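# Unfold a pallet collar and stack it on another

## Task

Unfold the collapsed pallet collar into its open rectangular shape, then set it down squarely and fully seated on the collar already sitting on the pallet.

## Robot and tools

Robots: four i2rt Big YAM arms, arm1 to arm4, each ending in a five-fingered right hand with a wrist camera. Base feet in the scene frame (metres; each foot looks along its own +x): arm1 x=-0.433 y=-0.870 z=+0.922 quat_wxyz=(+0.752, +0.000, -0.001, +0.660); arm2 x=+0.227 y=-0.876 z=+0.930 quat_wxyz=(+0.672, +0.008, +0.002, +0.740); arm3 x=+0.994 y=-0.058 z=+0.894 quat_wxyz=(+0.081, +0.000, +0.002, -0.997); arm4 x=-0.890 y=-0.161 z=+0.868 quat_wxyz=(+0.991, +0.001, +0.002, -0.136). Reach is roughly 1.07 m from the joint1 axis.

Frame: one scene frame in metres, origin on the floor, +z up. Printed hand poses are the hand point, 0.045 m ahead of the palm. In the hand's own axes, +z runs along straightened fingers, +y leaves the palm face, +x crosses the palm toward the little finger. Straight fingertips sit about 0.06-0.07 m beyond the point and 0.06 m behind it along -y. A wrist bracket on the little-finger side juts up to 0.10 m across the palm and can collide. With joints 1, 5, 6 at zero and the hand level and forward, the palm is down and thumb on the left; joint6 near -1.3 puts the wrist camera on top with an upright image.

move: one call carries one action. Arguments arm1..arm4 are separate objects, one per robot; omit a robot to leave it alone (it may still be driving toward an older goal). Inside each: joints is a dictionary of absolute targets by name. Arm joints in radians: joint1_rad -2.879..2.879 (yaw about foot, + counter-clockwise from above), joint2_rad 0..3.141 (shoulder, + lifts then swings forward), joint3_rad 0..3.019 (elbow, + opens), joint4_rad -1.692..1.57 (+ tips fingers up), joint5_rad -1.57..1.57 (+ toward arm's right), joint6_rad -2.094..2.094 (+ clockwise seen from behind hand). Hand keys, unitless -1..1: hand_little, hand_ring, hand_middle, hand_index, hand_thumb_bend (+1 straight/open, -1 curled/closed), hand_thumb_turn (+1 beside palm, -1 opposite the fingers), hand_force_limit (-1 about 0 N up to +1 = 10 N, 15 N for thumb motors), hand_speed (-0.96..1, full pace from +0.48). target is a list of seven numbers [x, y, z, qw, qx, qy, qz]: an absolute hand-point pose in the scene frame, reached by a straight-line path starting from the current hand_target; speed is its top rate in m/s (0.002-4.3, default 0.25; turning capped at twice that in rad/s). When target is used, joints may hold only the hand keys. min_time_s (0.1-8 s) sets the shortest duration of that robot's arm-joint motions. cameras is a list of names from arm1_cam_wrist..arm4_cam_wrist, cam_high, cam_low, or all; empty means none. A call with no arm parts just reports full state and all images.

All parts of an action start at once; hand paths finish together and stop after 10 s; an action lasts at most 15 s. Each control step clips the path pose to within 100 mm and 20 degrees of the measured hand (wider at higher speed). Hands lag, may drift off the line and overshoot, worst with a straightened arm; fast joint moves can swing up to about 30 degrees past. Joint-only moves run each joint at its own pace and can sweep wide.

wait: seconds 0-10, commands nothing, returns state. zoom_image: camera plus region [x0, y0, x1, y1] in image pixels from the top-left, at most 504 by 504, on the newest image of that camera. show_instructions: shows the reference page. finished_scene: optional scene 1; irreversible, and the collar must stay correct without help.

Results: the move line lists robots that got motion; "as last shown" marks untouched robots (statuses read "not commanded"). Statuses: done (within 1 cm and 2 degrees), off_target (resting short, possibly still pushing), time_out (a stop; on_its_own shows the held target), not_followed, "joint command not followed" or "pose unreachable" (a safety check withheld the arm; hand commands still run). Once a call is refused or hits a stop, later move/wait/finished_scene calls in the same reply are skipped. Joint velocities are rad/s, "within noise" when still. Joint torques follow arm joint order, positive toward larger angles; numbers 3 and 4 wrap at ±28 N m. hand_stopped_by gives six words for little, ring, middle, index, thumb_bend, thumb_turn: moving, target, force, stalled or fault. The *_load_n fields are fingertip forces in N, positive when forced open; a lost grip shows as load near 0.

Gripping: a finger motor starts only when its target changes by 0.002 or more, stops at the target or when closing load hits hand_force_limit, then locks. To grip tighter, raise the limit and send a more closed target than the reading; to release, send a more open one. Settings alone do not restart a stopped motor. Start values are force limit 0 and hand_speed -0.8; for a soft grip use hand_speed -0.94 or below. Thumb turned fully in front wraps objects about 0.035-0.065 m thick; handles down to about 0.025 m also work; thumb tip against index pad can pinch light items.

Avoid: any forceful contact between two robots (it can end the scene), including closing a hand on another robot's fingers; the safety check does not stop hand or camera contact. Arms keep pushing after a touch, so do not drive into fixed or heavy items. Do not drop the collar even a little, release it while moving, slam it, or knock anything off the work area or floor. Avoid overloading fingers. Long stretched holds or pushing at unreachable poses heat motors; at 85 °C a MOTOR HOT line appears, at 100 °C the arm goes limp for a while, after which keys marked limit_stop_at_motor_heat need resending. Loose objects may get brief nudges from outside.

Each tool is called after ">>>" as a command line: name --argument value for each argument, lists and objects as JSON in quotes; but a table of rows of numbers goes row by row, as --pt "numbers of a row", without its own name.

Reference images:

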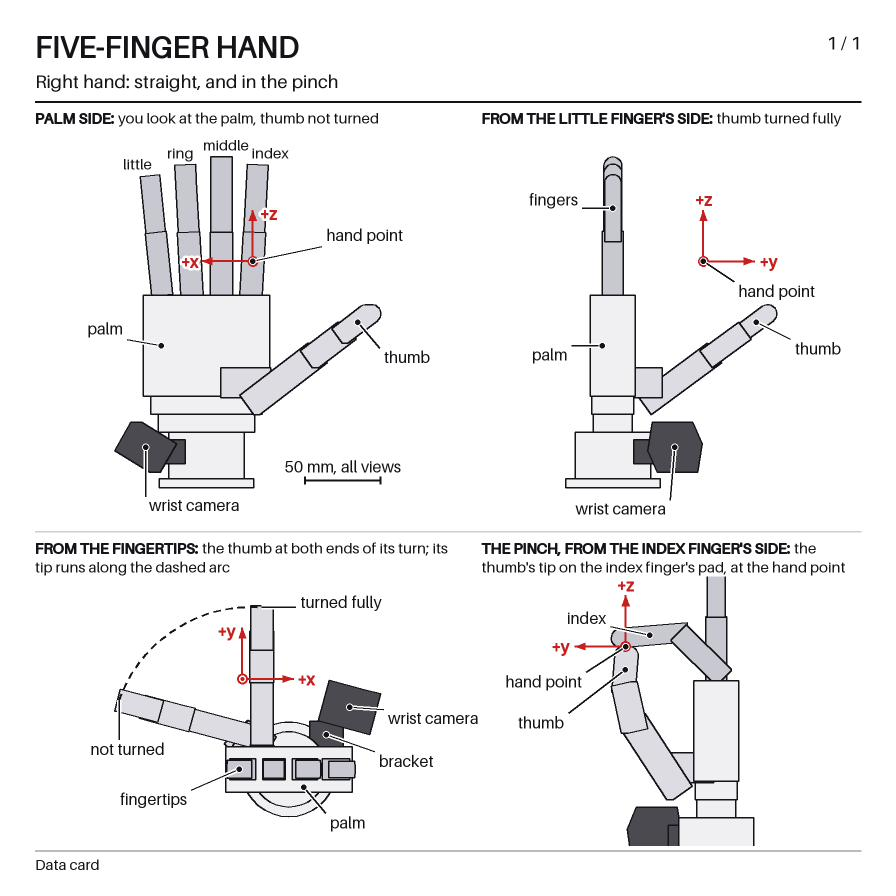

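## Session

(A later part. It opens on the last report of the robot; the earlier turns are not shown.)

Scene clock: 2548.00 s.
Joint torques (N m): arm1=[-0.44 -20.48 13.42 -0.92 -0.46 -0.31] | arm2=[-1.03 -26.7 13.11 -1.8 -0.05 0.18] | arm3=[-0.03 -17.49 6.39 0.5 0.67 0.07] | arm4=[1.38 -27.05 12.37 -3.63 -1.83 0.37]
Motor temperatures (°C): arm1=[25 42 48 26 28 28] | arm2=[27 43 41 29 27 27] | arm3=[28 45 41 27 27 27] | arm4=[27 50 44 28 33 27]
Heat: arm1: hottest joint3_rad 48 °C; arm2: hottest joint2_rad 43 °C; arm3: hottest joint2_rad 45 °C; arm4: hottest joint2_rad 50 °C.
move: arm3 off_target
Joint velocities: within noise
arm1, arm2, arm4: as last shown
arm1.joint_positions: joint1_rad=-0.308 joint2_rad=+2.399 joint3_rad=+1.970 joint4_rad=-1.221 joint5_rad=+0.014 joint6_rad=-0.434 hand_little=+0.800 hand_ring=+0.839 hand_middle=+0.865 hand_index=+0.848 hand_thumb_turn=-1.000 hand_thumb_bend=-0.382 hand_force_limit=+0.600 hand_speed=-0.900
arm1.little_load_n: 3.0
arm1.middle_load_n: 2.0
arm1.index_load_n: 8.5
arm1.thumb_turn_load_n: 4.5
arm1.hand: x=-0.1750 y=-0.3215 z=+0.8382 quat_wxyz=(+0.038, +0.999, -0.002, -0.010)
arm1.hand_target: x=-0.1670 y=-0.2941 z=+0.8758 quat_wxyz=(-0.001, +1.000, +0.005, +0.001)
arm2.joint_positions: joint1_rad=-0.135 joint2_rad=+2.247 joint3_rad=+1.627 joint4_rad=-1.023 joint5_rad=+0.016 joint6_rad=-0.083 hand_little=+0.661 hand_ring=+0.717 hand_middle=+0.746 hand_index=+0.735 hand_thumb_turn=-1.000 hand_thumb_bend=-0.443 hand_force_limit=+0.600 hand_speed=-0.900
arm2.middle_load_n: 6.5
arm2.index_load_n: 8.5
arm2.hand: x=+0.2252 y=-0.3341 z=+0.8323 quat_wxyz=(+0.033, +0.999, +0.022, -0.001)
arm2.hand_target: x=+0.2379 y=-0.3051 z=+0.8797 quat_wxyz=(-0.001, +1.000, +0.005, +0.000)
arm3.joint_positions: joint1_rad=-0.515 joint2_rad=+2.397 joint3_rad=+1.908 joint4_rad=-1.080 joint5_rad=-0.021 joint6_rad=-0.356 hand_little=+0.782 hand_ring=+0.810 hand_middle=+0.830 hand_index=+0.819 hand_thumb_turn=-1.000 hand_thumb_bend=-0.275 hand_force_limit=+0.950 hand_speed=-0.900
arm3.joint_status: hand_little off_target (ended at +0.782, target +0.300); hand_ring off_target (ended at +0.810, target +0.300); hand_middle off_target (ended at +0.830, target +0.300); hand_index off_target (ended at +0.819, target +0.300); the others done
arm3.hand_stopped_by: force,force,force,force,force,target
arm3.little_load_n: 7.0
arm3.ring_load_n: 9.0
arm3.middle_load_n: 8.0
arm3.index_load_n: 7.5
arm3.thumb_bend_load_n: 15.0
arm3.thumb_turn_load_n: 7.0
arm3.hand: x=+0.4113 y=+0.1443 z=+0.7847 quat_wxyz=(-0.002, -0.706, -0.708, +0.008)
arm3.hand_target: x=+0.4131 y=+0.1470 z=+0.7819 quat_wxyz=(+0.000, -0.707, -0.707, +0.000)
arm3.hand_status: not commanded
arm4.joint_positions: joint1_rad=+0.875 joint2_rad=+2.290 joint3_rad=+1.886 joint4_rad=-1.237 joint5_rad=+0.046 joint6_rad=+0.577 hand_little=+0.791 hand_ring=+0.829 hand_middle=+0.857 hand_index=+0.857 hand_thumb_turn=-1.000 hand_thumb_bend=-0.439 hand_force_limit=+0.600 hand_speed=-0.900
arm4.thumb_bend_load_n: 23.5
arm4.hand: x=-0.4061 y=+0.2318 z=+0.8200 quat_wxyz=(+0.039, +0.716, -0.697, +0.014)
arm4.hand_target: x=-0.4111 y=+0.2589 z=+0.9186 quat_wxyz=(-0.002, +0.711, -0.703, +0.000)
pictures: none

>>> move --arm3 '{"target":[0.42,0.145,0.87,0,0.7071,0.7071,0],"speed":0.06}' --cameras '["arm3_cam_wrist","cam_low"]'

Scene clock: 2552.97 s.
Joint torques (N m): arm1=[-0.5 -20.6 13.34 -0.92 -0.46 -0.31] | arm2=[-1.08 -26.7 13.2 -1.85 -0.11 0.21] | arm3=[-0.09 -25.17 7.02 -3.66 0.66 0.06] | arm4=[0.91 -27.69 12.36 -3.49 -1.83 0.36]
Motor temperatures (°C): arm1=[25 43 48 26 28 28] | arm2=[27 42 42 29 27 27] | arm3=[28 45 41 27 27 27] | arm4=[27 50 45 28 33 27]
Heat: arm1: hottest joint3_rad 48 °C; arm2: hottest joint2_rad 42 °C; arm3: hottest joint2_rad 45 °C; arm4: hottest joint2_rad 50 °C.
move: arm3 off_target
Joint velocities: within noise
arm1, arm2, arm4: as last shown
arm1.joint_positions: joint1_rad=-0.308 joint2_rad=+2.399 joint3_rad=+1.971 joint4_rad=-1.221 joint5_rad=+0.014 joint6_rad=-0.434 hand_little=+0.800 hand_ring=+0.839 hand_middle=+0.865 hand_index=+0.848 hand_thumb_turn=-1.000 hand_thumb_bend=-0.382 hand_force_limit=+0.600 hand_speed=-0.900
arm1.little_load_n: 3.5
arm1.thumb_turn_load_n: 5.0
arm1.hand: x=-0.1749 y=-0.3213 z=+0.8383 quat_wxyz=(+0.038, +0.999, -0.002, -0.010)
arm1.hand_target: x=-0.1670 y=-0.2941 z=+0.8757 quat_wxyz=(+0.000, +1.000, +0.005, +0.001)
arm2.joint_positions: joint1_rad=-0.135 joint2_rad=+2.247 joint3_rad=+1.627 joint4_rad=-1.023 joint5_rad=+0.017 joint6_rad=-0.083 hand_little=+0.661 hand_ring=+0.717 hand_middle=+0.746 hand_index=+0.735 hand_thumb_turn=-1.000 hand_thumb_bend=-0.443 hand_force_limit=+0.600 hand_speed=-0.900
arm2.ring_load_n: 5.5
arm2.index_load_n: 8.0
arm2.thumb_bend_load_n: 27.5
arm2.thumb_turn_load_n: 5.0
arm2.hand: x=+0.2254 y=-0.3341 z=+0.8323 quat_wxyz=(+0.033, +0.999, +0.022, -0.001)
arm3.joint_positions: joint1_rad=-0.515 joint2_rad=+2.389 joint3_rad=+1.906 joint4_rad=-1.085 joint5_rad=-0.021 joint6_rad=-0.356 hand_little=+0.782 hand_ring=+0.810 hand_middle=+0.830 hand_index=+0.819 hand_thumb_turn=-1.000 hand_thumb_bend=-0.275 hand_force_limit=+0.950 hand_speed=-0.900
arm3.joint_status: not commanded
arm3.hand_stopped_by: force,force,force,force,force,target
arm3.little_load_n: 8.0
arm3.ring_load_n: 10.0
arm3.middle_load_n: 9.0
arm3.index_load_n: 8.5
arm3.thumb_bend_load_n: 14.5
arm3.thumb_turn_load_n: 6.5
arm3.hand: x=+0.4111 y=+0.1443 z=+0.7896 quat_wxyz=(-0.001, -0.706, -0.708, +0.009)
arm3.hand_target: x=+0.4189 y=+0.1450 z=+0.8630 quat_wxyz=(+0.001, -0.707, -0.707, +0.001)
arm3.hand_status: off_target (0.081 m and 1.0 deg from the pose sent, 0.086 m and 1.0 deg at the start)
arm4.joint_positions: joint1_rad=+0.875 joint2_rad=+2.290 joint3_rad=+1.886 joint4_rad=-1.236 joint5_rad=+0.046 joint6_rad=+0.577 hand_little=+0.791 hand_ring=+0.829 hand_middle=+0.857 hand_index=+0.857 hand_thumb_turn=-1.000 hand_thumb_bend=-0.439 hand_force_limit=+0.600 hand_speed=-0.900
arm4.thumb_bend_load_n: 23.0
arm4.thumb_turn_load_n: 2.5
arm4.hand: x=-0.4060 y=+0.2318 z=+0.8200 quat_wxyz=(+0.039, +0.716, -0.697, +0.014)
arm4.hand_target: x=-0.4110 y=+0.2590 z=+0.9186 quat_wxyz=(-0.002, +0.711, -0.703, +0.000)
arm3_cam_wrist: T_world_to_cam=[[0.97096, 0.23908, -0.00857, -0.42918], [0.21281, -0.84683, 0.48744, -0.34555], [0.10928, -0.47511, -0.87312, 0.82493]] pos_world=[0.40011, 0.20192, 0.88501]

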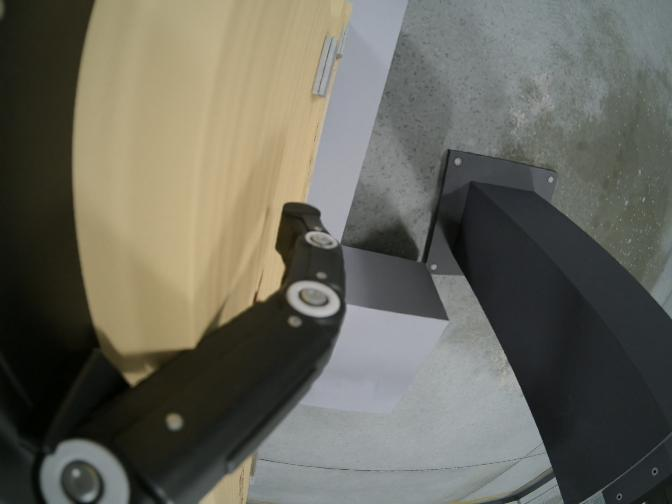

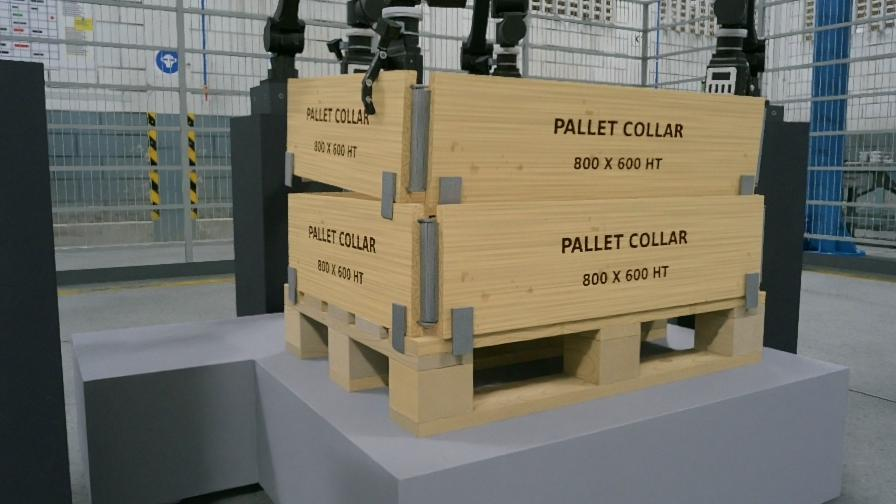

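>>> move --arm3 '{"target":[0.42,0.155,0.91,0,0.7071,0.7071,0],"speed":0.5}' --cameras '["arm3_cam_wrist","cam_low"]'

>>> zoom_image --camera "cam_low" --region '[260, 60, 500, 240]'

Scene clock: 2556.53 s.
Joint torques (N m): arm1=[-0.5 -20.48 13.16 -0.94 -0.51 -0.29] | arm2=[-0.62 -26.64 12.59 -1.5 -0.21 0.13] | arm3=[-0.62 -25.82 9.2 -4.79 0.55 -0.04] | arm4=[1.2 -27.87 12.38 -3.45 -1.81 0.4]
Motor temperatures (°C): arm1=[25 43 48 26 28 28] | arm2=[27 42 42 29 27 27] | arm3=[28 45 41 27 27 27] | arm4=[27 50 44 28 33 27]
Heat: arm1: hottest joint3_rad 48 °C; arm2: hottest joint2_rad 42 °C; arm3: hottest joint2_rad 45 °C; arm4: hottest joint2_rad 50 °C.
move: arm3 off_target
Joint velocities: within noise
arm1, arm2, arm4: as last shown
arm1.joint_positions: joint1_rad=-0.308 joint2_rad=+2.399 joint3_rad=+1.973 joint4_rad=-1.221 joint5_rad=+0.015 joint6_rad=-0.436 hand_little=+0.800 hand_ring=+0.839 hand_middle=+0.865 hand_index=+0.848 hand_thumb_turn=-1.000 hand_thumb_bend=-0.382 hand_force_limit=+0.600 hand_speed=-0.900
arm1.ring_load_n: 4.0
arm1.middle_load_n: 3.0
arm1.index_load_n: 9.5
arm1.hand: x=-0.1743 y=-0.3208 z=+0.8388 quat_wxyz=(+0.037, +0.999, -0.001, -0.009)
arm1.hand_target: x=-0.1670 y=-0.2941 z=+0.8758 quat_wxyz=(-0.001, +1.000, +0.006, +0.000)
arm2.joint_positions: joint1_rad=-0.135 joint2_rad=+2.247 joint3_rad=+1.632 joint4_rad=-1.028 joint5_rad=+0.020 joint6_rad=-0.084 hand_little=+0.661 hand_ring=+0.717 hand_middle=+0.746 hand_index=+0.735 hand_thumb_turn=-1.000 hand_thumb_bend=-0.443 hand_force_limit=+0.600 hand_speed=-0.900
arm2.ring_load_n: 4.5
arm2.thumb_bend_load_n: 28.5
arm2.thumb_turn_load_n: 5.5
arm2.hand: x=+0.2260 y=-0.3332 z=+0.8338 quat_wxyz=(+0.033, +0.999, +0.023, +0.000)
arm2.hand_target: x=+0.2380 y=-0.3051 z=+0.8797 quat_wxyz=(-0.001, +1.000, +0.005, +0.000)
arm3.joint_positions: joint1_rad=-0.519 joint2_rad=+2.384 joint3_rad=+1.911 joint4_rad=-1.097 joint5_rad=-0.018 joint6_rad=-0.356 hand_little=+0.782 hand_ring=+0.810 hand_middle=+0.830 hand_index=+0.819 hand_thumb_turn=-1.000 hand_thumb_bend=-0.275 hand_force_limit=+0.950 hand_speed=-0.900
arm3.joint_status: not commanded
arm3.hand_stopped_by: force,force,force,force,force,target
arm3.little_load_n: 8.0
arm3.ring_load_n: 10.0
arm3.middle_load_n: 8.5
arm3.index_load_n: 8.0
arm3.thumb_bend_load_n: 13.5
arm3.thumb_turn_load_n: 6.5
arm3.hand: x=+0.4123 y=+0.1470 z=+0.7947 quat_wxyz=(-0.002, -0.707, -0.707, +0.007)
arm3.hand_target: x=+0.4184 y=+0.1534 z=+0.8851 quat_wxyz=(+0.002, -0.707, -0.707, +0.001)
arm3.hand_status: off_target (0.116 m and 0.8 deg from the pose sent, 0.121 m and 1.0 deg at the start; pose on its path clipped on 22 of 29 steps)
arm4.joint_positions: joint1_rad=+0.876 joint2_rad=+2.290 joint3_rad=+1.888 joint4_rad=-1.236 joint5_rad=+0.046 joint6_rad=+0.576 hand_little=+0.791 hand_ring=+0.829 hand_middle=+0.857 hand_index=+0.857 hand_thumb_turn=-1.000 hand_thumb_bend=-0.439 hand_force_limit=+0.600 hand_speed=-0.900
arm4.little_load_n: 15.0
arm4.ring_load_n: 11.0
arm4.thumb_bend_load_n: 24.0
arm4.thumb_turn_load_n: 2.0
arm4.hand: x=-0.4060 y=+0.2325 z=+0.8204 quat_wxyz=(+0.038, +0.716, -0.697, +0.014)
arm4.hand_target: x=-0.4112 y=+0.2591 z=+0.9186 quat_wxyz=(-0.002, +0.711, -0.703, +0.000)
arm3_cam_wrist: T_world_to_cam=[[0.97172, 0.2361, -0.00441, -0.4342], [0.20834, -0.84839, 0.48666, -0.3434], [0.11116, -0.47381, -0.87358, 0.82994]] pos_world=[0.40121, 0.20442, 0.89022]

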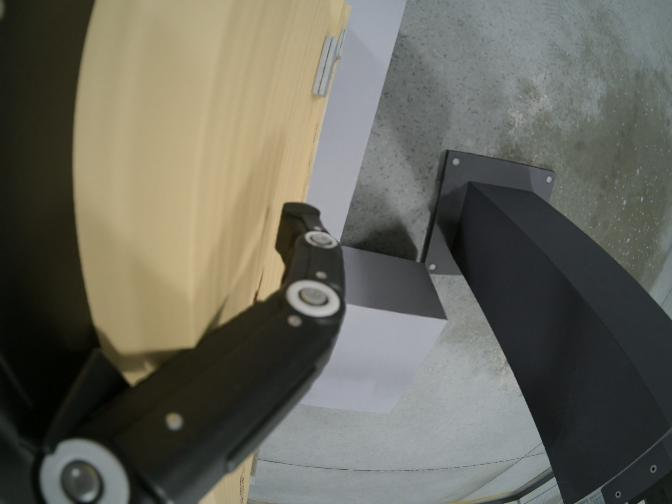

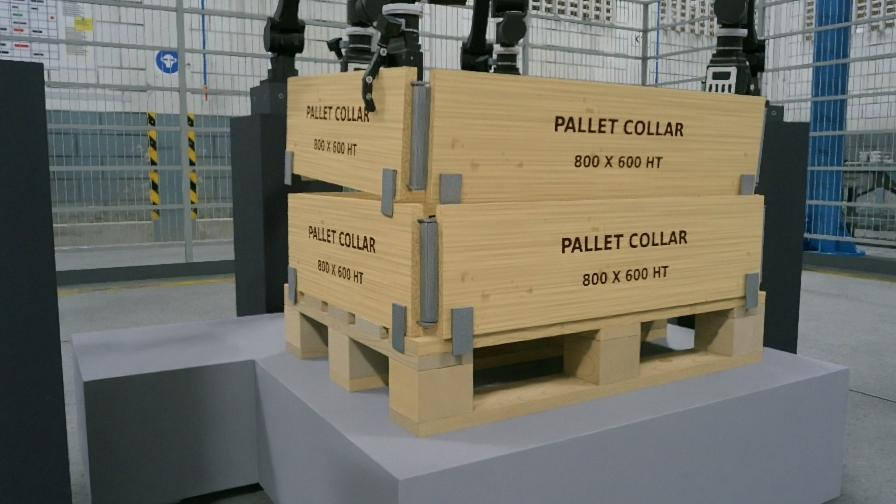

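Scaled by 2.100.

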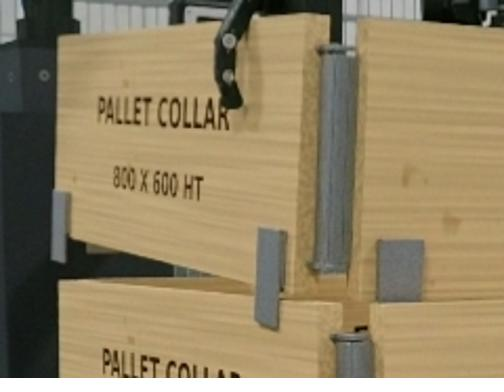

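>>> move --arm1 '{"target":[-0.166,-0.292,0.915,0,1.0,0.0052,0],"speed":0.04}' --arm2 '{"target":[0.238,-0.302,0.92,0,1.0,0.0052,0],"speed":0.04}' --arm3 '{"target":[0.42,0.15,0.93,0,0.7071,0.7071,0],"speed":0.5}' --arm4 '{"target":[-0.412,0.262,0.955,0,0.710,-0.704,0],"speed":0.5}' --cameras '["arm3_cam_wrist","arm4_cam_wrist","cam_low","cam_high"]'

>>> zoom_image --camera "cam_low" --region '[260, 60, 500, 240]'

Scene clock: 2570.40 s.
Joint torques (N m): arm1=[-0.38 -23.53 13.33 -1.78 -0.62 -0.29] | arm2=[-0.5 -29.33 13.29 -2.09 -0.48 0.2] | arm3=[-0.21 -25.93 9.24 -4.36 0.81 -0.01] | arm4=[0.15 -27.69 10.11 -3.08 -2.31 0.28]
Motor temperatures (°C): arm1=[25 45 49 26 28 28] | arm2=[27 42 42 29 27 27] | arm3=[28 46 41 28 27 27] | arm4=[27 51 43 28 33 27]
Heat: arm1: hottest joint3_rad 49 °C; arm2: hottest joint2_rad 42 °C; arm3: hottest joint2_rad 46 °C; arm4: hottest joint2_rad 51 °C.
move: arm1 off_target; arm2 off_target; arm3 off_target; arm4 off_target
Joint velocities: within noise
arm1.joint_positions: joint1_rad=-0.310 joint2_rad=+2.397 joint3_rad=+2.000 joint4_rad=-1.267 joint5_rad=+0.018 joint6_rad=-0.436 hand_little=+0.800 hand_ring=+0.839 hand_middle=+0.865 hand_index=+0.848 hand_thumb_turn=-1.000 hand_thumb_bend=-0.382 hand_force_limit=+0.600 hand_speed=-0.900
arm1.joint_status: not commanded
arm1.hand_stopped_by: force,force,force,force,force,target
arm1.little_load_n: 2.5
arm1.ring_load_n: 3.5
arm1.middle_load_n: 3.0
arm1.index_load_n: 10.0
arm1.thumb_bend_load_n: 24.5
arm1.thumb_turn_load_n: 5.0
arm1.hand: x=-0.1730 y=-0.3217 z=+0.8514 quat_wxyz=(+0.046, +0.999, -0.002, -0.011)
arm1.hand_target: x=-0.1675 y=-0.2954 z=+0.9140 quat_wxyz=(-0.001, +1.000, +0.006, +0.000)
arm1.hand_status: off_target (0.071 m and 5.4 deg from the pose sent, 0.082 m and 4.5 deg at the start)
arm2.joint_positions: joint1_rad=-0.135 joint2_rad=+2.227 joint3_rad=+1.652 joint4_rad=-1.089 joint5_rad=+0.026 joint6_rad=-0.084 hand_little=+0.661 hand_ring=+0.717 hand_middle=+0.746 hand_index=+0.735 hand_thumb_turn=-1.000 hand_thumb_bend=-0.443 hand_force_limit=+0.600 hand_speed=-0.900
arm2.joint_status: not commanded
arm2.hand_stopped_by: force,force,force,force,force,target
arm2.little_load_n: 4.0
arm2.ring_load_n: 5.5
arm2.middle_load_n: 7.0
arm2.index_load_n: 9.0
arm2.thumb_bend_load_n: 28.5
arm2.thumb_turn_load_n: 6.5
arm2.hand: x=+0.2275 y=-0.3350 z=+0.8543 quat_wxyz=(+0.043, +0.999, +0.023, +0.003)
arm2.hand_target: x=+0.2378 y=-0.3060 z=+0.9183 quat_wxyz=(-0.001, +1.000, +0.005, +0.000)
arm2.hand_status: off_target (0.074 m and 5.3 deg from the pose sent, 0.092 m and 4.3 deg at the start)
arm3.joint_positions: joint1_rad=-0.519 joint2_rad=+2.365 joint3_rad=+1.914 joint4_rad=-1.137 joint5_rad=-0.026 joint6_rad=-0.353 hand_little=+0.782 hand_ring=+0.810 hand_middle=+0.830 hand_index=+0.819 hand_thumb_turn=-1.000 hand_thumb_bend=-0.275 hand_force_limit=+0.950 hand_speed=-0.900
arm3.joint_status: not commanded
arm3.hand_stopped_by: force,force,force,force,force,target
arm3.little_load_n: 6.5
arm3.ring_load_n: 8.0
arm3.middle_load_n: 6.5
arm3.index_load_n: 6.5
arm3.thumb_bend_load_n: 13.5
arm3.thumb_turn_load_n: 6.0
arm3.hand: x=+0.4163 y=+0.1437 z=+0.8097 quat_wxyz=(-0.011, -0.708, -0.706, +0.007)
arm3.hand_target: x=+0.4194 y=+0.1483 z=+0.9006 quat_wxyz=(+0.002, -0.707, -0.707, +0.001)
arm3.hand_status: off_target (0.121 m and 1.5 deg from the pose sent, 0.136 m and 0.8 deg at the start; pose on its path clipped on 43 of 49 steps)
arm4.joint_positions: joint1_rad=+0.876 joint2_rad=+2.290 joint3_rad=+1.888 joint4_rad=-1.227 joint5_rad=+0.058 joint6_rad=+0.573 hand_little=+0.791 hand_ring=+0.829 hand_middle=+0.857 hand_index=+0.857 hand_thumb_turn=-1.000 hand_thumb_bend=-0.439 hand_force_limit=+0.600 hand_speed=-0.900
arm4.joint_status: not commanded
arm4.hand_stopped_by: force,force,force,force,force,target
arm4.little_load_n: 13.5
arm4.ring_load_n: 10.5
arm4.middle_load_n: 9.5
arm4.index_load_n: 5.5
arm4.thumb_bend_load_n: 24.0
arm4.thumb_turn_load_n: 4.5
arm4.hand: x=-0.4028 y=+0.2317 z=+0.8193 quat_wxyz=(+0.035, +0.717, -0.695, +0.021)
arm4.hand_target: x=-0.4105 y=+0.2516 z=+0.9097 quat_wxyz=(-0.001, +0.711, -0.703, +0.000)
arm4.hand_status: off_target (0.139 m and 4.8 deg from the pose sent, 0.138 m and 4.8 deg at the start; pose on its path clipped on 49 of 49 steps)
pictures: arm3_cam_wrist, arm4_cam_wrist, cam_high, cam_low
arm3_cam_wrist: T_world_to_cam=[[0.97245, 0.23304, 0.00565, -0.44526], [0.19899, -0.84251, 0.50058, -0.36252], [0.12141, -0.48566, -0.86567, 0.83201]] pos_world=[0.40411, 0.20241, 0.90423]
arm4_cam_wrist: T_world_to_cam=[[-0.96577, -0.25024, 0.06826, -0.38887], [-0.19832, 0.88199, 0.42751, -0.63037], [-0.16718, 0.39935, -0.90143, 0.69257]] pos_world=[-0.38479, 0.18209, 0.92034]

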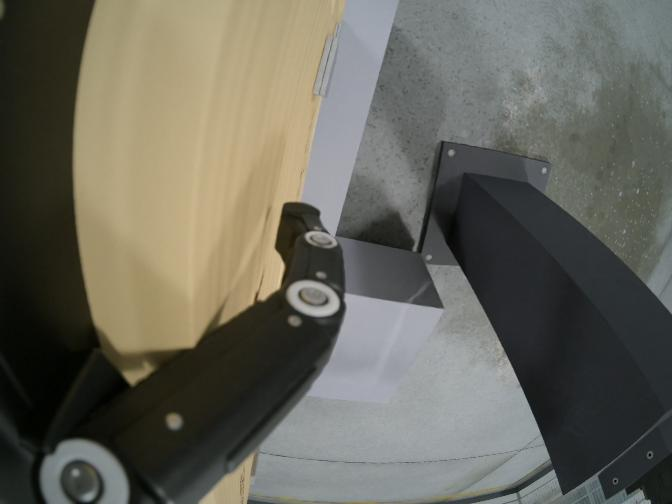

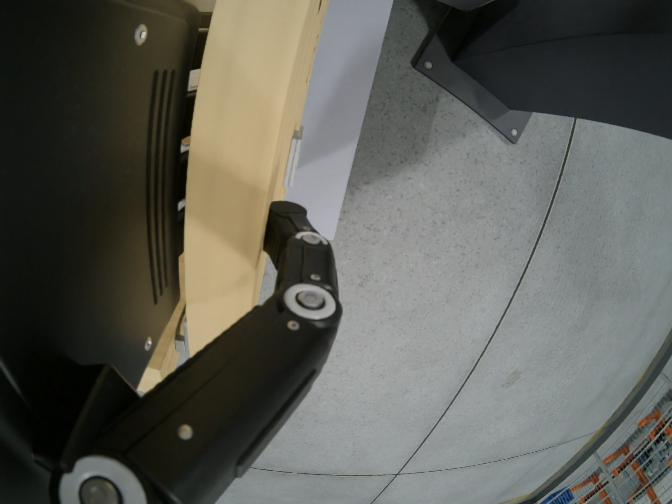

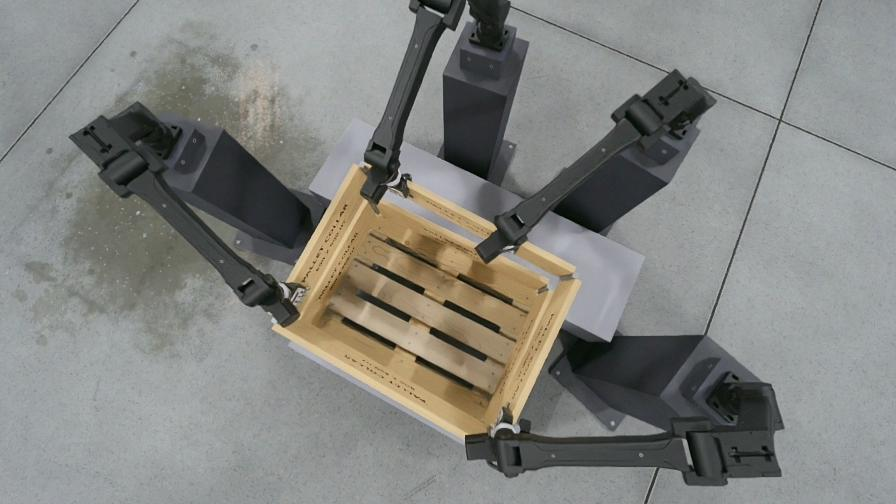

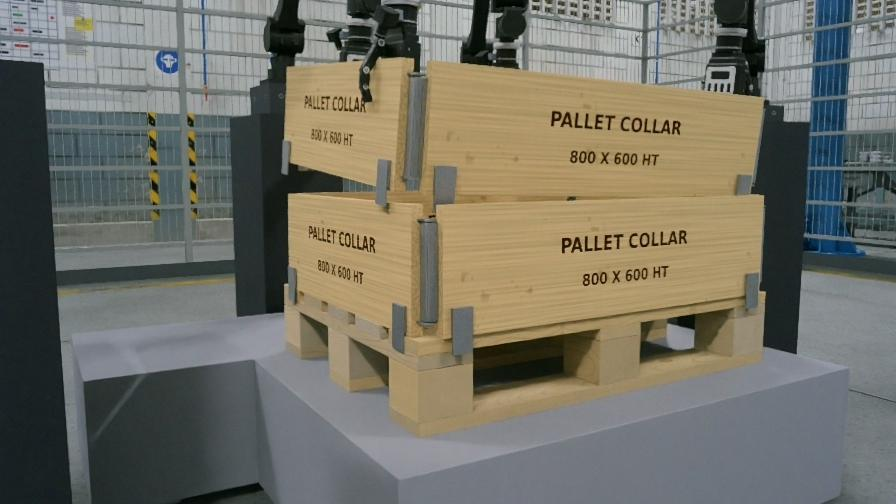

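Scaled by 2.100.

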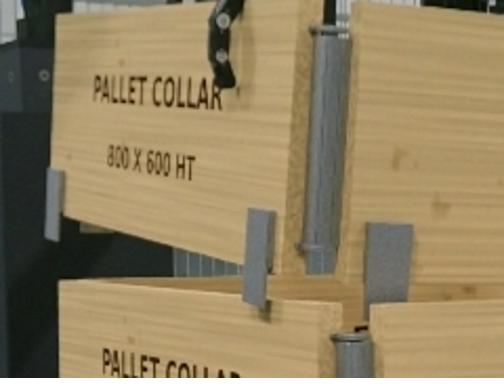

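>>> move --arm1 '{"target":[-0.166,-0.335,0.92,0,1.0,0.0052,0],"speed":0.04}' --arm2 '{"target":[0.238,-0.345,0.925,0,1.0,0.0052,0],"speed":0.04}' --arm3 '{"target":[0.42,0.105,0.94,0,0.7071,0.7071,0],"speed":0.5}' --arm4 '{"target":[-0.405,0.21,0.955,0,0.710,-0.704,0],"speed":0.5}' --cameras '["arm3_cam_wrist","arm4_cam_wrist","cam_low","cam_high"]'

Scene clock: 2617.97 s.
Joint torques (N m): arm1=[-1.14 -23.24 8.96 -0.85 -0.59 -0.41] | arm2=[-1.32 -26.75 9.37 -0.55 -0.43 0.13] | arm3=[0.91 -26.05 7.64 -3.47 0.38 0.12] | arm4=[-1.79 -27.81 9.22 -3.37 -1.96 0.19]
Motor temperatures (°C): arm1=[25 45 51 26 28 28] | arm2=[27 48 41 29 27 27] | arm3=[28 52 44 29 27 27] | arm4=[27 53 41 28 36 27]
Heat: arm1: hottest joint3_rad 51 °C; arm2: hottest joint2_rad 48 °C; arm3: hottest joint2_rad 52 °C; arm4: hottest joint2_rad 53 °C.
move: arm1 off_target; arm2 off_target; arm3 off_target; arm4 off_target
Joint velocities: within noise
arm1.joint_positions: joint1_rad=-0.328 joint2_rad=+2.292 joint3_rad=+1.858 joint4_rad=-1.215 joint5_rad=+0.018 joint6_rad=-0.448 hand_little=+0.800 hand_ring=+0.839 hand_middle=+0.865 hand_index=+0.848 hand_thumb_turn=-1.000 hand_thumb_bend=-0.382 hand_force_limit=+0.600 hand_speed=-0.900
arm1.joint_status: not commanded
arm1.hand_stopped_by: force,force,force,force,force,target
arm1.little_load_n: 3.0
arm1.ring_load_n: 3.0
arm1.middle_load_n: 1.5
arm1.index_load_n: 8.0
arm1.thumb_bend_load_n: 24.5
arm1.thumb_turn_load_n: 3.5
arm1.hand: x=-0.1737 y=-0.3496 z=+0.8698 quat_wxyz=(+0.039, +0.999, -0.005, -0.009)
arm1.hand_target: x=-0.1667 y=-0.3364 z=+0.9187 quat_wxyz=(+0.000, +1.000, +0.005, +0.001)
arm1.hand_status: off_target (0.053 m and 4.7 deg from the pose sent, 0.070 m and 5.4 deg at the start)
arm2.joint_positions: joint1_rad=-0.135 joint2_rad=+2.114 joint3_rad=+1.536 joint4_rad=-1.070 joint5_rad=+0.026 joint6_rad=-0.084 hand_little=+0.661 hand_ring=+0.717 hand_middle=+0.746 hand_index=+0.735 hand_thumb_turn=-1.000 hand_thumb_bend=-0.443 hand_force_limit=+0.600 hand_speed=-0.900
arm2.joint_status: not commanded
arm2.hand_stopped_by: force,force,force,force,force,target
arm2.little_load_n: 4.0
arm2.ring_load_n: 5.0
arm2.middle_load_n: 7.0
arm2.index_load_n: 9.0
arm2.thumb_bend_load_n: 27.5
arm2.thumb_turn_load_n: 7.0
arm2.hand: x=+0.2267 y=-0.3630 z=+0.8816 quat_wxyz=(+0.036, +0.999, +0.023, +0.003)
arm2.hand_target: x=+0.2378 y=-0.3465 z=+0.9239 quat_wxyz=(+0.000, +1.000, +0.005, +0.000)
arm2.hand_status: off_target (0.048 m and 4.6 deg from the pose sent, 0.072 m and 5.3 deg at the start)
arm3.joint_positions: joint1_rad=-0.472 joint2_rad=+2.306 joint3_rad=+1.907 joint4_rad=-1.201 joint5_rad=-0.014 joint6_rad=-0.308 hand_little=+0.782 hand_ring=+0.810 hand_middle=+0.830 hand_index=+0.819 hand_thumb_turn=-1.000 hand_thumb_bend=-0.275 hand_force_limit=+0.950 hand_speed=-0.900
arm3.joint_status: not commanded
arm3.hand_stopped_by: force,force,force,force,force,target
arm3.little_load_n: 6.5
arm3.ring_load_n: 8.0
arm3.middle_load_n: 7.0
arm3.index_load_n: 6.0
arm3.thumb_bend_load_n: 13.5
arm3.thumb_turn_load_n: 5.5
arm3.hand: x=+0.4152 y=+0.1135 z=+0.8464 quat_wxyz=(-0.015, -0.708, -0.706, -0.002)
arm3.hand_target: x=+0.4200 y=+0.1053 z=+0.9313 quat_wxyz=(+0.000, -0.707, -0.707, +0.001)
arm3.hand_status: off_target (0.094 m and 1.7 deg from the pose sent, 0.136 m and 1.5 deg at the start; pose on its path clipped on 7 of 46 steps)
arm4.joint_positions: joint1_rad=+0.835 joint2_rad=+2.231 joint3_rad=+1.836 joint4_rad=-1.228 joint5_rad=+0.051 joint6_rad=+0.527 hand_little=+0.791 hand_ring=+0.829 hand_middle=+0.857 hand_index=+0.857 hand_thumb_turn=-1.000 hand_thumb_bend=-0.438 hand_force_limit=+0.600 hand_speed=-0.900
arm4.joint_status: not commanded
arm4.hand_stopped_by: force,force,force,force,force,target
arm4.little_load_n: 11.5
arm4.ring_load_n: 9.5
arm4.middle_load_n: 9.5
arm4.index_load_n: 6.0
arm4.thumb_bend_load_n: 28.5
arm4.thumb_turn_load_n: 5.0
arm4.hand: x=-0.3993 y=+0.2035 z=+0.8391 quat_wxyz=(+0.032, +0.719, -0.694, +0.017)
arm4.hand_target: x=-0.4050 y=+0.2085 z=+0.9302 quat_wxyz=(-0.001, +0.711, -0.703, +0.000)
arm4.hand_status: off_target (0.116 m and 4.4 deg from the pose sent, 0.137 m and 4.8 deg at the start; pose on its path clipped on 40 of 46 steps)
pictures: arm3_cam_wrist, arm4_cam_wrist, cam_high, cam_low
arm3_cam_wrist: T_world_to_cam=[[0.97196, 0.23391, 0.02425, -0.45288], [0.19122, -0.84613, 0.49749, -0.39994], [0.13689, -0.4789, -0.86713, 0.84336]] pos_world=[0.40121, 0.17141, 0.94125]
arm4_cam_wrist: T_world_to_cam=[[-0.96443, -0.25545, 0.06795, -0.39211], [-0.20142, 0.87667, 0.4369, -0.62131], [-0.17118, 0.40767, -0.89694, 0.71516]] pos_world=[-0.38089, 0.15297, 0.93955]

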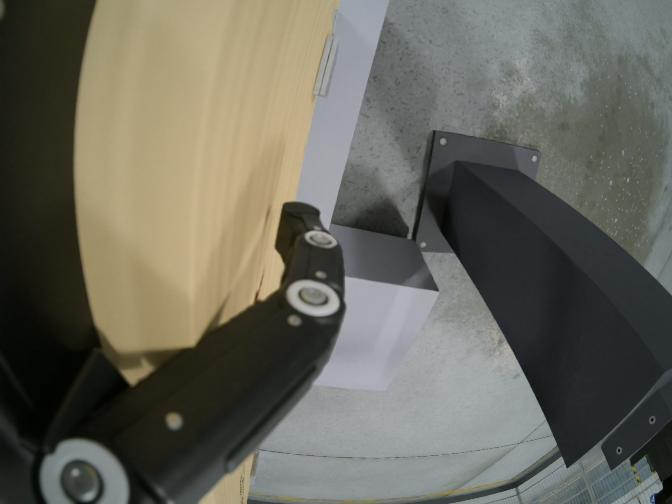

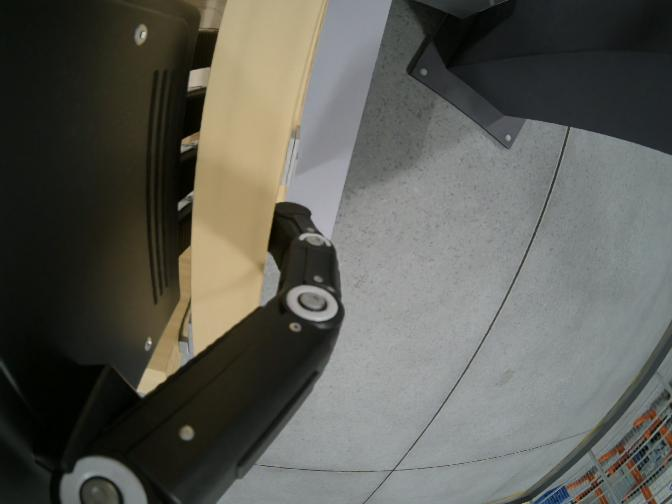

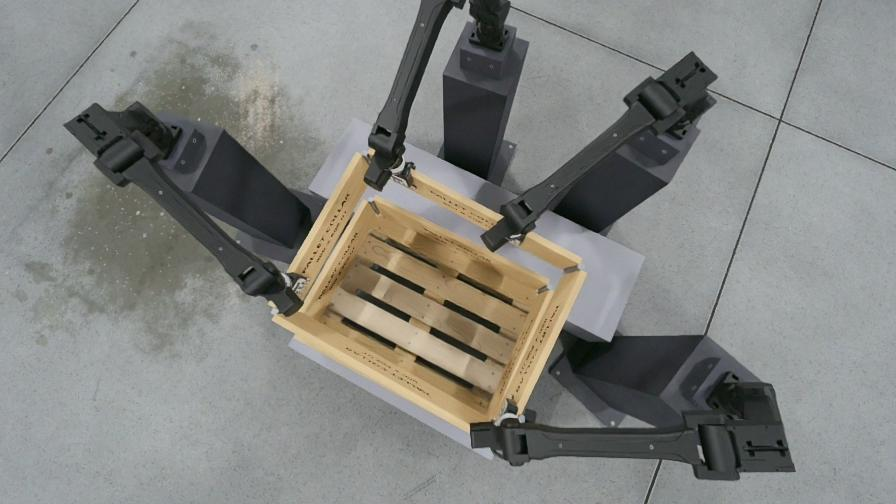

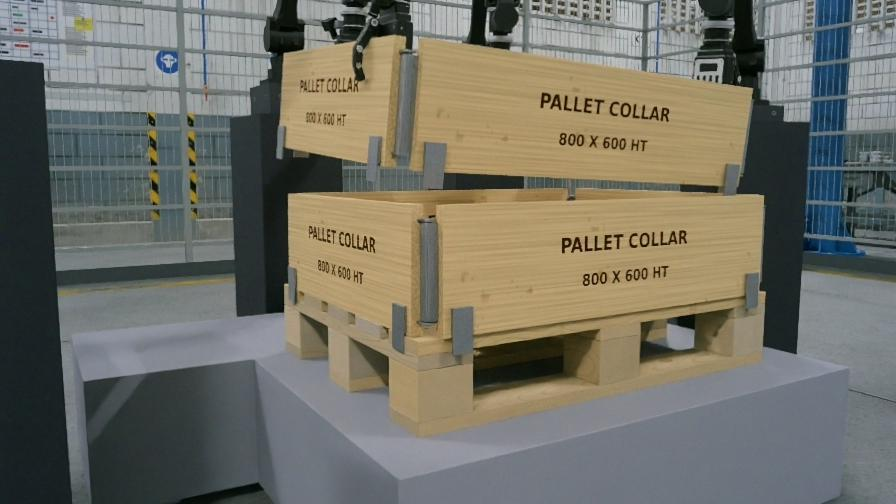

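>>> move --arm1 '{"target":[-0.166,-0.345,0.955,0,1.0,0.0052,0],"speed":0.04}' --arm2 '{"target":[0.238,-0.355,0.912,0,1.0,0.0052,0],"speed":0.04}' --arm3 '{"target":[0.42,0.095,0.92,0,0.7071,0.7071,0],"speed":0.5}' --arm4 '{"target":[-0.405,0.195,0.965,0,0.710,-0.704,0],"speed":0.5}' --cameras '["arm4_cam_wrist","cam_low"]'

>>> zoom_image --camera "cam_low" --region '[620, 60, 800, 240]'

Scene clock: 2626.33 s.
Joint torques (N m): arm1=[-1.2 -24.82 10.14 -2.18 -0.3 -0.35] | arm2=[-0.85 -24.53 8.76 0.16 -0.17 0.13] | arm3=[1.38 -24.82 6.78 -2.73 0.51 0.16] | arm4=[-1.67 -27.34 9.05 -3.37 -1.91 0.12]
Motor temperatures (°C): arm1=[25 47 49 26 28 28] | arm2=[27 48 40 29 27 27] | arm3=[28 53 44 29 27 27] | arm4=[27 52 41 28 35 27]
Heat: arm1: hottest joint3_rad 49 °C; arm2: hottest joint2_rad 48 °C; arm3: hottest joint2_rad 53 °C; arm4: hottest joint2_rad 52 °C.
move: arm1 off_target; arm2 off_target; arm3 off_target; arm4 off_target
Joint velocities: within noise
arm1.joint_positions: joint1_rad=-0.335 joint2_rad=+2.266 joint3_rad=+1.831 joint4_rad=-1.223 joint5_rad=+0.009 joint6_rad=-0.462 hand_little=+0.800 hand_ring=+0.839 hand_middle=+0.865 hand_index=+0.848 hand_thumb_turn=-1.000 hand_thumb_bend=-0.382 hand_force_limit=+0.600 hand_speed=-0.900
arm1.joint_status: not commanded
arm1.hand_stopped_by: force,force,force,force,force,target
arm1.little_load_n: 3.5
arm1.ring_load_n: 3.5
arm1.middle_load_n: 2.5
arm1.index_load_n: 9.0
arm1.thumb_bend_load_n: 24.5
arm1.thumb_turn_load_n: 4.0
arm1.hand: x=-0.1745 y=-0.3588 z=+0.8782 quat_wxyz=(+0.040, +0.999, -0.002, -0.015)
arm1.hand_target: x=-0.1673 y=-0.3476 z=+0.9507 quat_wxyz=(+0.000, +1.000, +0.005, +0.000)
arm1.hand_status: off_target (0.078 m and 5.0 deg from the pose sent, 0.086 m and 4.7 deg at the start)
arm2.joint_positions: joint1_rad=-0.136 joint2_rad=+2.090 joint3_rad=+1.494 joint4_rad=-1.043 joint5_rad=+0.018 joint6_rad=-0.084 hand_little=+0.661 hand_ring=+0.717 hand_middle=+0.746 hand_index=+0.735 hand_thumb_turn=-1.000 hand_thumb_bend=-0.443 hand_force_limit=+0.600 hand_speed=-0.900
arm2.joint_status: not commanded
arm2.hand_stopped_by: force,force,force,force,force,target
arm2.little_load_n: 4.5
arm2.ring_load_n: 5.5
arm2.middle_load_n: 6.5
arm2.index_load_n: 8.0
arm2.thumb_bend_load_n: 26.5
arm2.thumb_turn_load_n: 5.5
arm2.hand: x=+0.2252 y=-0.3710 z=+0.8817 quat_wxyz=(+0.030, +0.999, +0.022, +0.000)
arm2.hand_target: x=+0.2379 y=-0.3560 z=+0.9116 quat_wxyz=(+0.000, +1.000, +0.005, +0.000)
arm2.hand_status: off_target (0.037 m and 4.0 deg from the pose sent, 0.033 m and 4.6 deg at the start)
arm3.joint_positions: joint1_rad=-0.465 joint2_rad=+2.298 joint3_rad=+1.882 joint4_rad=-1.179 joint5_rad=-0.018 joint6_rad=-0.298 hand_little=+0.782 hand_ring=+0.810 hand_middle=+0.830 hand_index=+0.819 hand_thumb_turn=-1.000 hand_thumb_bend=-0.275 hand_force_limit=+0.950 hand_speed=-0.900
arm3.joint_status: not commanded
arm3.hand_stopped_by: force,force,force,force,force,target
arm3.little_load_n: 7.5
arm3.ring_load_n: 10.0
arm3.middle_load_n: 9.0
arm3.index_load_n: 8.5
arm3.thumb_bend_load_n: 13.0
arm3.thumb_turn_load_n: 5.5
arm3.hand: x=+0.4161 y=+0.1070 z=+0.8430 quat_wxyz=(-0.013, -0.709, -0.705, +0.001)
arm3.hand_target: x=+0.4200 y=+0.0957 z=+0.9136 quat_wxyz=(+0.000, -0.707, -0.707, +0.000)
arm3.hand_status: off_target (0.078 m and 1.5 deg from the pose sent, 0.076 m and 1.7 deg at the start)
arm4.joint_positions: joint1_rad=+0.821 joint2_rad=+2.207 joint3_rad=+1.819 joint4_rad=-1.237 joint5_rad=+0.049 joint6_rad=+0.514 hand_little=+0.791 hand_ring=+0.829 hand_middle=+0.857 hand_index=+0.857 hand_thumb_turn=-1.000 hand_thumb_bend=-0.438 hand_force_limit=+0.600 hand_speed=-0.900
arm4.joint_status: not commanded
arm4.hand_stopped_by: force,force,force,force,force,target
arm4.little_load_n: 11.0
arm4.ring_load_n: 9.5
arm4.middle_load_n: 9.5
arm4.index_load_n: 6.0
arm4.thumb_bend_load_n: 26.0
arm4.thumb_turn_load_n: 5.5
arm4.hand: x=-0.3996 y=+0.1929 z=+0.8488 quat_wxyz=(+0.033, +0.719, -0.694, +0.015)
arm4.hand_target: x=-0.4051 y=+0.1946 z=+0.9397 quat_wxyz=(-0.001, +0.711, -0.703, +0.000)
arm4.hand_status: off_target (0.116 m and 4.4 deg from the pose sent, 0.126 m and 4.4 deg at the start; pose on its path clipped on 36 of 43 steps)
arm4_cam_wrist: T_world_to_cam=[[-0.96463, -0.25398, 0.07056, -0.39833], [-0.19882, 0.87677, 0.43789, -0.61623], [-0.17308, 0.40837, -0.89626, 0.72669]] pos_world=[-0.38098, 0.14237, 0.94925]

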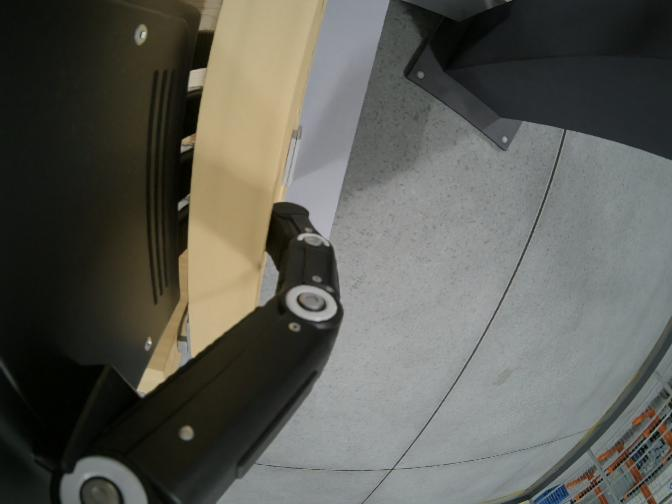

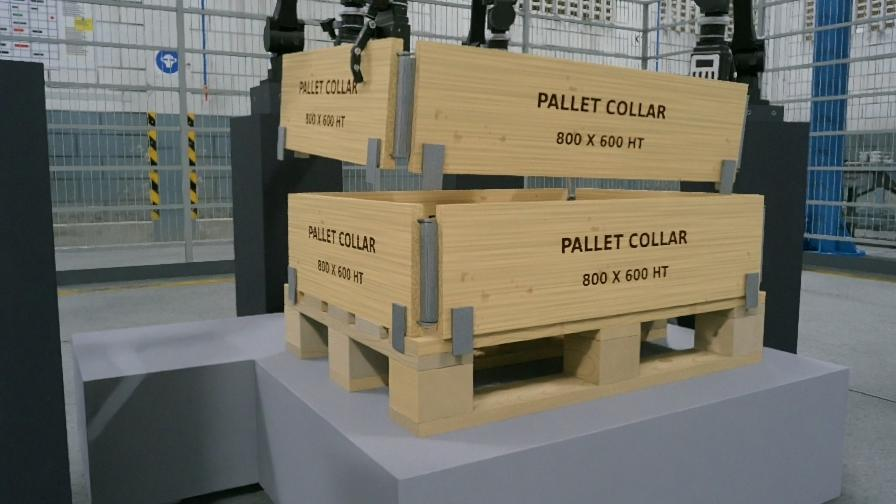

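Scaled by 2.800.

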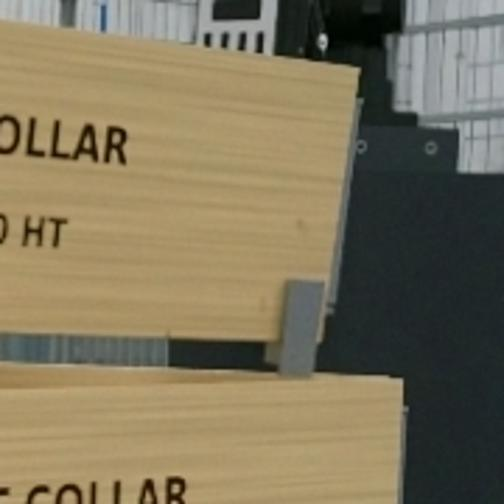

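>>> move --arm1 '{"target":[-0.175,-0.375,0.975,0,1.0,0.0052,0],"speed":0.04}' --arm2 '{"target":[0.229,-0.385,0.90,0,1.0,0.0052,0],"speed":0.04}' --arm3 '{"target":[0.41,0.065,0.91,0,0.7071,0.7071,0],"speed":0.5}' --arm4 '{"target":[-0.415,0.165,0.975,0,0.710,-0.704,0],"speed":0.5}' --cameras '["cam_high","cam_low"]'

>>> zoom_image --camera "cam_low" --region '[620, 60, 800, 240]'

Scene clock: 2634.67 s.
Joint torques (N m): arm1=[-0.67 -25 9.98 -2.07 0.06 -0.22] | arm2=[-0.32 -21.54 8.32 0.84 0.59 0.2] | arm3=[1.55 -23.88 7.27 -3.03 0.76 0.3] | arm4=[-2.37 -26.87 9.76 -3.03 -1.72 0.23]
Motor temperatures (°C): arm1=[25 47 49 26 28 28] | arm2=[27 47 40 29 27 27] | arm3=[28 54 42 29 27 27] | arm4=[27 52 41 28 35 27]
Heat: arm1: hottest joint3_rad 49 °C; arm2: hottest joint2_rad 47 °C; arm3: hottest joint2_rad 54 °C; arm4: hottest joint2_rad 52 °C.
move: arm1 off_target; arm2 off_target; arm3 off_target; arm4 off_target
Joint velocities: within noise
arm1.joint_positions: joint1_rad=-0.349 joint2_rad=+2.176 joint3_rad=+1.714 joint4_rad=-1.211 joint5_rad=-0.001 joint6_rad=-0.485 hand_little=+0.800 hand_ring=+0.839 hand_middle=+0.866 hand_index=+0.848 hand_thumb_turn=-1.000 hand_thumb_bend=-0.382 hand_force_limit=+0.600 hand_speed=-0.900
arm1.joint_status: not commanded
arm1.hand_stopped_by: force,force,force,force,force,target
arm1.little_load_n: 3.5
arm1.ring_load_n: 4.5
arm1.middle_load_n: 4.0
arm1.index_load_n: 11.0
arm1.thumb_bend_load_n: 24.5
arm1.thumb_turn_load_n: 2.0
arm1.hand: x=-0.1828 y=-0.3907 z=+0.8953 quat_wxyz=(+0.045, +0.999, +0.003, -0.024)
arm1.hand_target: x=-0.1766 y=-0.3781 z=+0.9704 quat_wxyz=(+0.000, +1.000, +0.005, +0.000)
arm1.hand_status: off_target (0.082 m and 5.9 deg from the pose sent, 0.098 m and 5.0 deg at the start)
arm2.joint_positions: joint1_rad=-0.132 joint2_rad=+2.017 joint3_rad=+1.378 joint4_rad=-0.988 joint5_rad=-0.003 joint6_rad=-0.079 hand_little=+0.661 hand_ring=+0.717 hand_middle=+0.746 hand_index=+0.735 hand_thumb_turn=-1.000 hand_thumb_bend=-0.443 hand_force_limit=+0.600 hand_speed=-0.900
arm2.joint_status: not commanded
arm2.hand_stopped_by: force,force,force,force,force,target
arm2.little_load_n: 5.0
arm2.ring_load_n: 5.0
arm2.middle_load_n: 6.0
arm2.index_load_n: 7.5
arm2.thumb_bend_load_n: 25.0
arm2.thumb_turn_load_n: 4.5
arm2.hand: x=+0.2178 y=-0.3994 z=+0.8846 quat_wxyz=(+0.024, +0.999, +0.022, -0.010)
arm2.hand_target: x=+0.2290 y=-0.3854 z=+0.9001 quat_wxyz=(+0.000, +1.000, +0.005, +0.000)
arm2.hand_status: off_target (0.024 m and 3.5 deg from the pose sent, 0.023 m and 4.0 deg at the start)
arm3.joint_positions: joint1_rad=-0.419 joint2_rad=+2.296 joint3_rad=+1.874 joint4_rad=-1.153 joint5_rad=-0.025 joint6_rad=-0.266 hand_little=+0.782 hand_ring=+0.811 hand_middle=+0.830 hand_index=+0.819 hand_thumb_turn=-1.000 hand_thumb_bend=-0.275 hand_force_limit=+0.950 hand_speed=-0.900
arm3.joint_status: not commanded
arm3.hand_stopped_by: force,force,force,force,force,target
arm3.little_load_n: 9.5
arm3.ring_load_n: 12.5
arm3.middle_load_n: 12.0
arm3.index_load_n: 12.5
arm3.thumb_bend_load_n: 12.5
arm3.thumb_turn_load_n: 5.5
arm3.hand: x=+0.4040 y=+0.0780 z=+0.8400 quat_wxyz=(-0.006, -0.704, -0.710, +0.008)
arm3.hand_target: x=+0.4096 y=+0.0656 z=+0.9047 quat_wxyz=(+0.001, -0.707, -0.707, +0.001)
arm3.hand_status: off_target (0.071 m and 1.3 deg from the pose sent, 0.079 m and 1.5 deg at the start)
arm4.joint_positions: joint1_rad=+0.785 joint2_rad=+2.124 joint3_rad=+1.733 joint4_rad=-1.250 joint5_rad=+0.045 joint6_rad=+0.474 hand_little=+0.791 hand_ring=+0.829 hand_middle=+0.857 hand_index=+0.857 hand_thumb_turn=-1.000 hand_thumb_bend=-0.438 hand_force_limit=+0.600 hand_speed=-0.900
arm4.joint_status: not commanded
arm4.hand_stopped_by: force,force,force,force,force,target
arm4.little_load_n: 12.0
arm4.ring_load_n: 9.5
arm4.middle_load_n: 8.5
arm4.index_load_n: 5.5
arm4.thumb_bend_load_n: 24.5
arm4.thumb_turn_load_n: 5.0
arm4.hand: x=-0.4128 y=+0.1600 z=+0.8712 quat_wxyz=(+0.041, +0.720, -0.693, +0.010)
arm4.hand_target: x=-0.4167 y=+0.1639 z=+0.9623 quat_wxyz=(-0.001, +0.711, -0.703, +0.000)
arm4.hand_status: off_target (0.104 m and 5.1 deg from the pose sent, 0.130 m and 4.4 deg at the start; pose on its path clipped on 36 of 45 steps)

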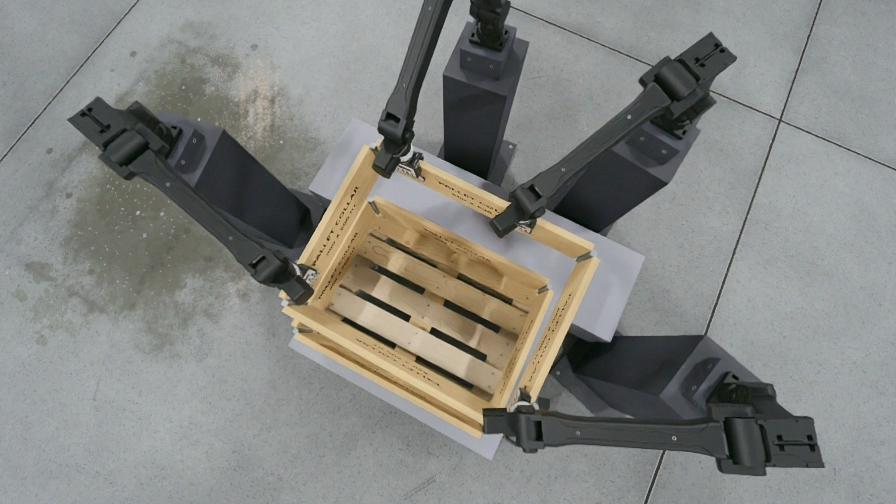

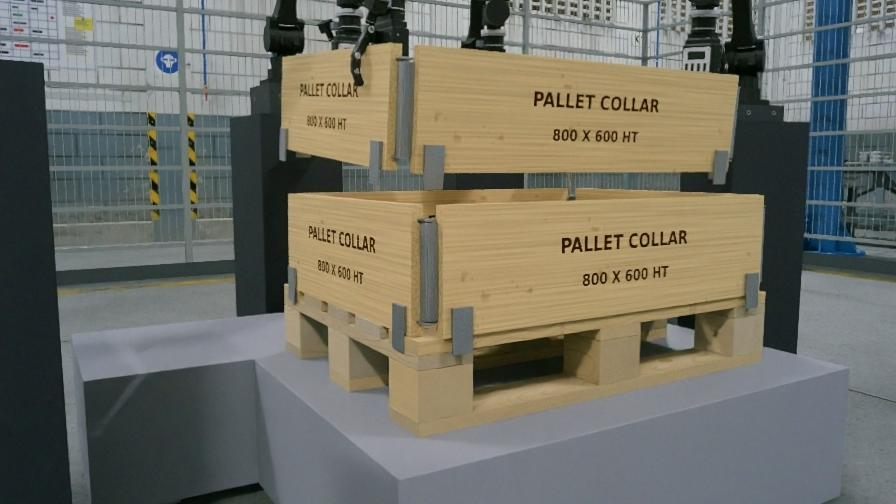

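Scaled by 2.800.

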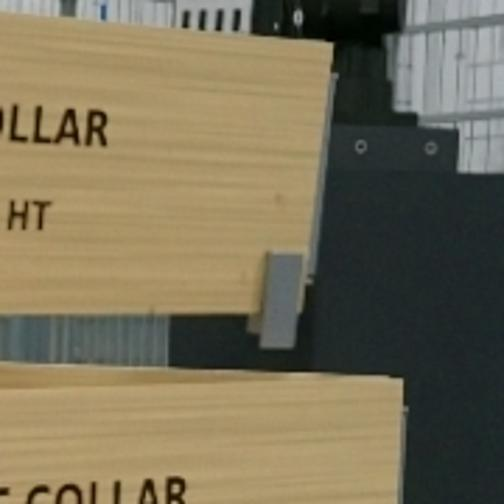

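>>> zoom_image --camera "cam_high" --region '[260, 120, 460, 320]'

>>> zoom_image --camera "cam_high" --region '[460, 220, 620, 460]'

Scaled by 2.520.

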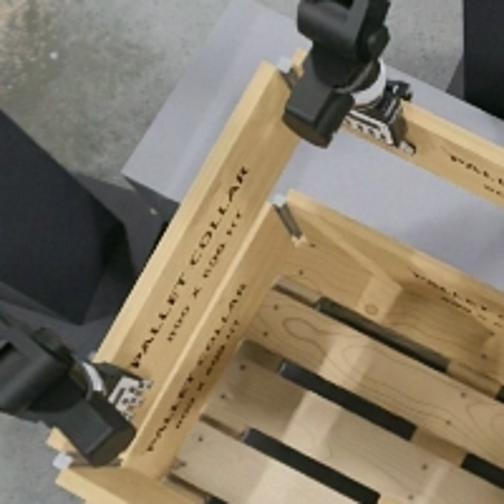

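Scaled by 2.100.

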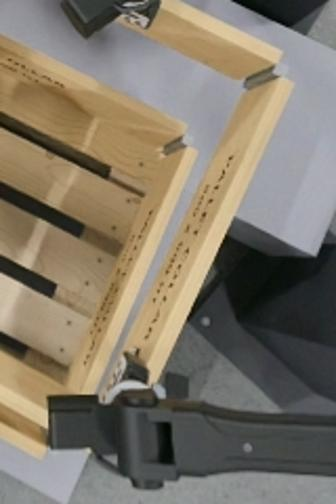

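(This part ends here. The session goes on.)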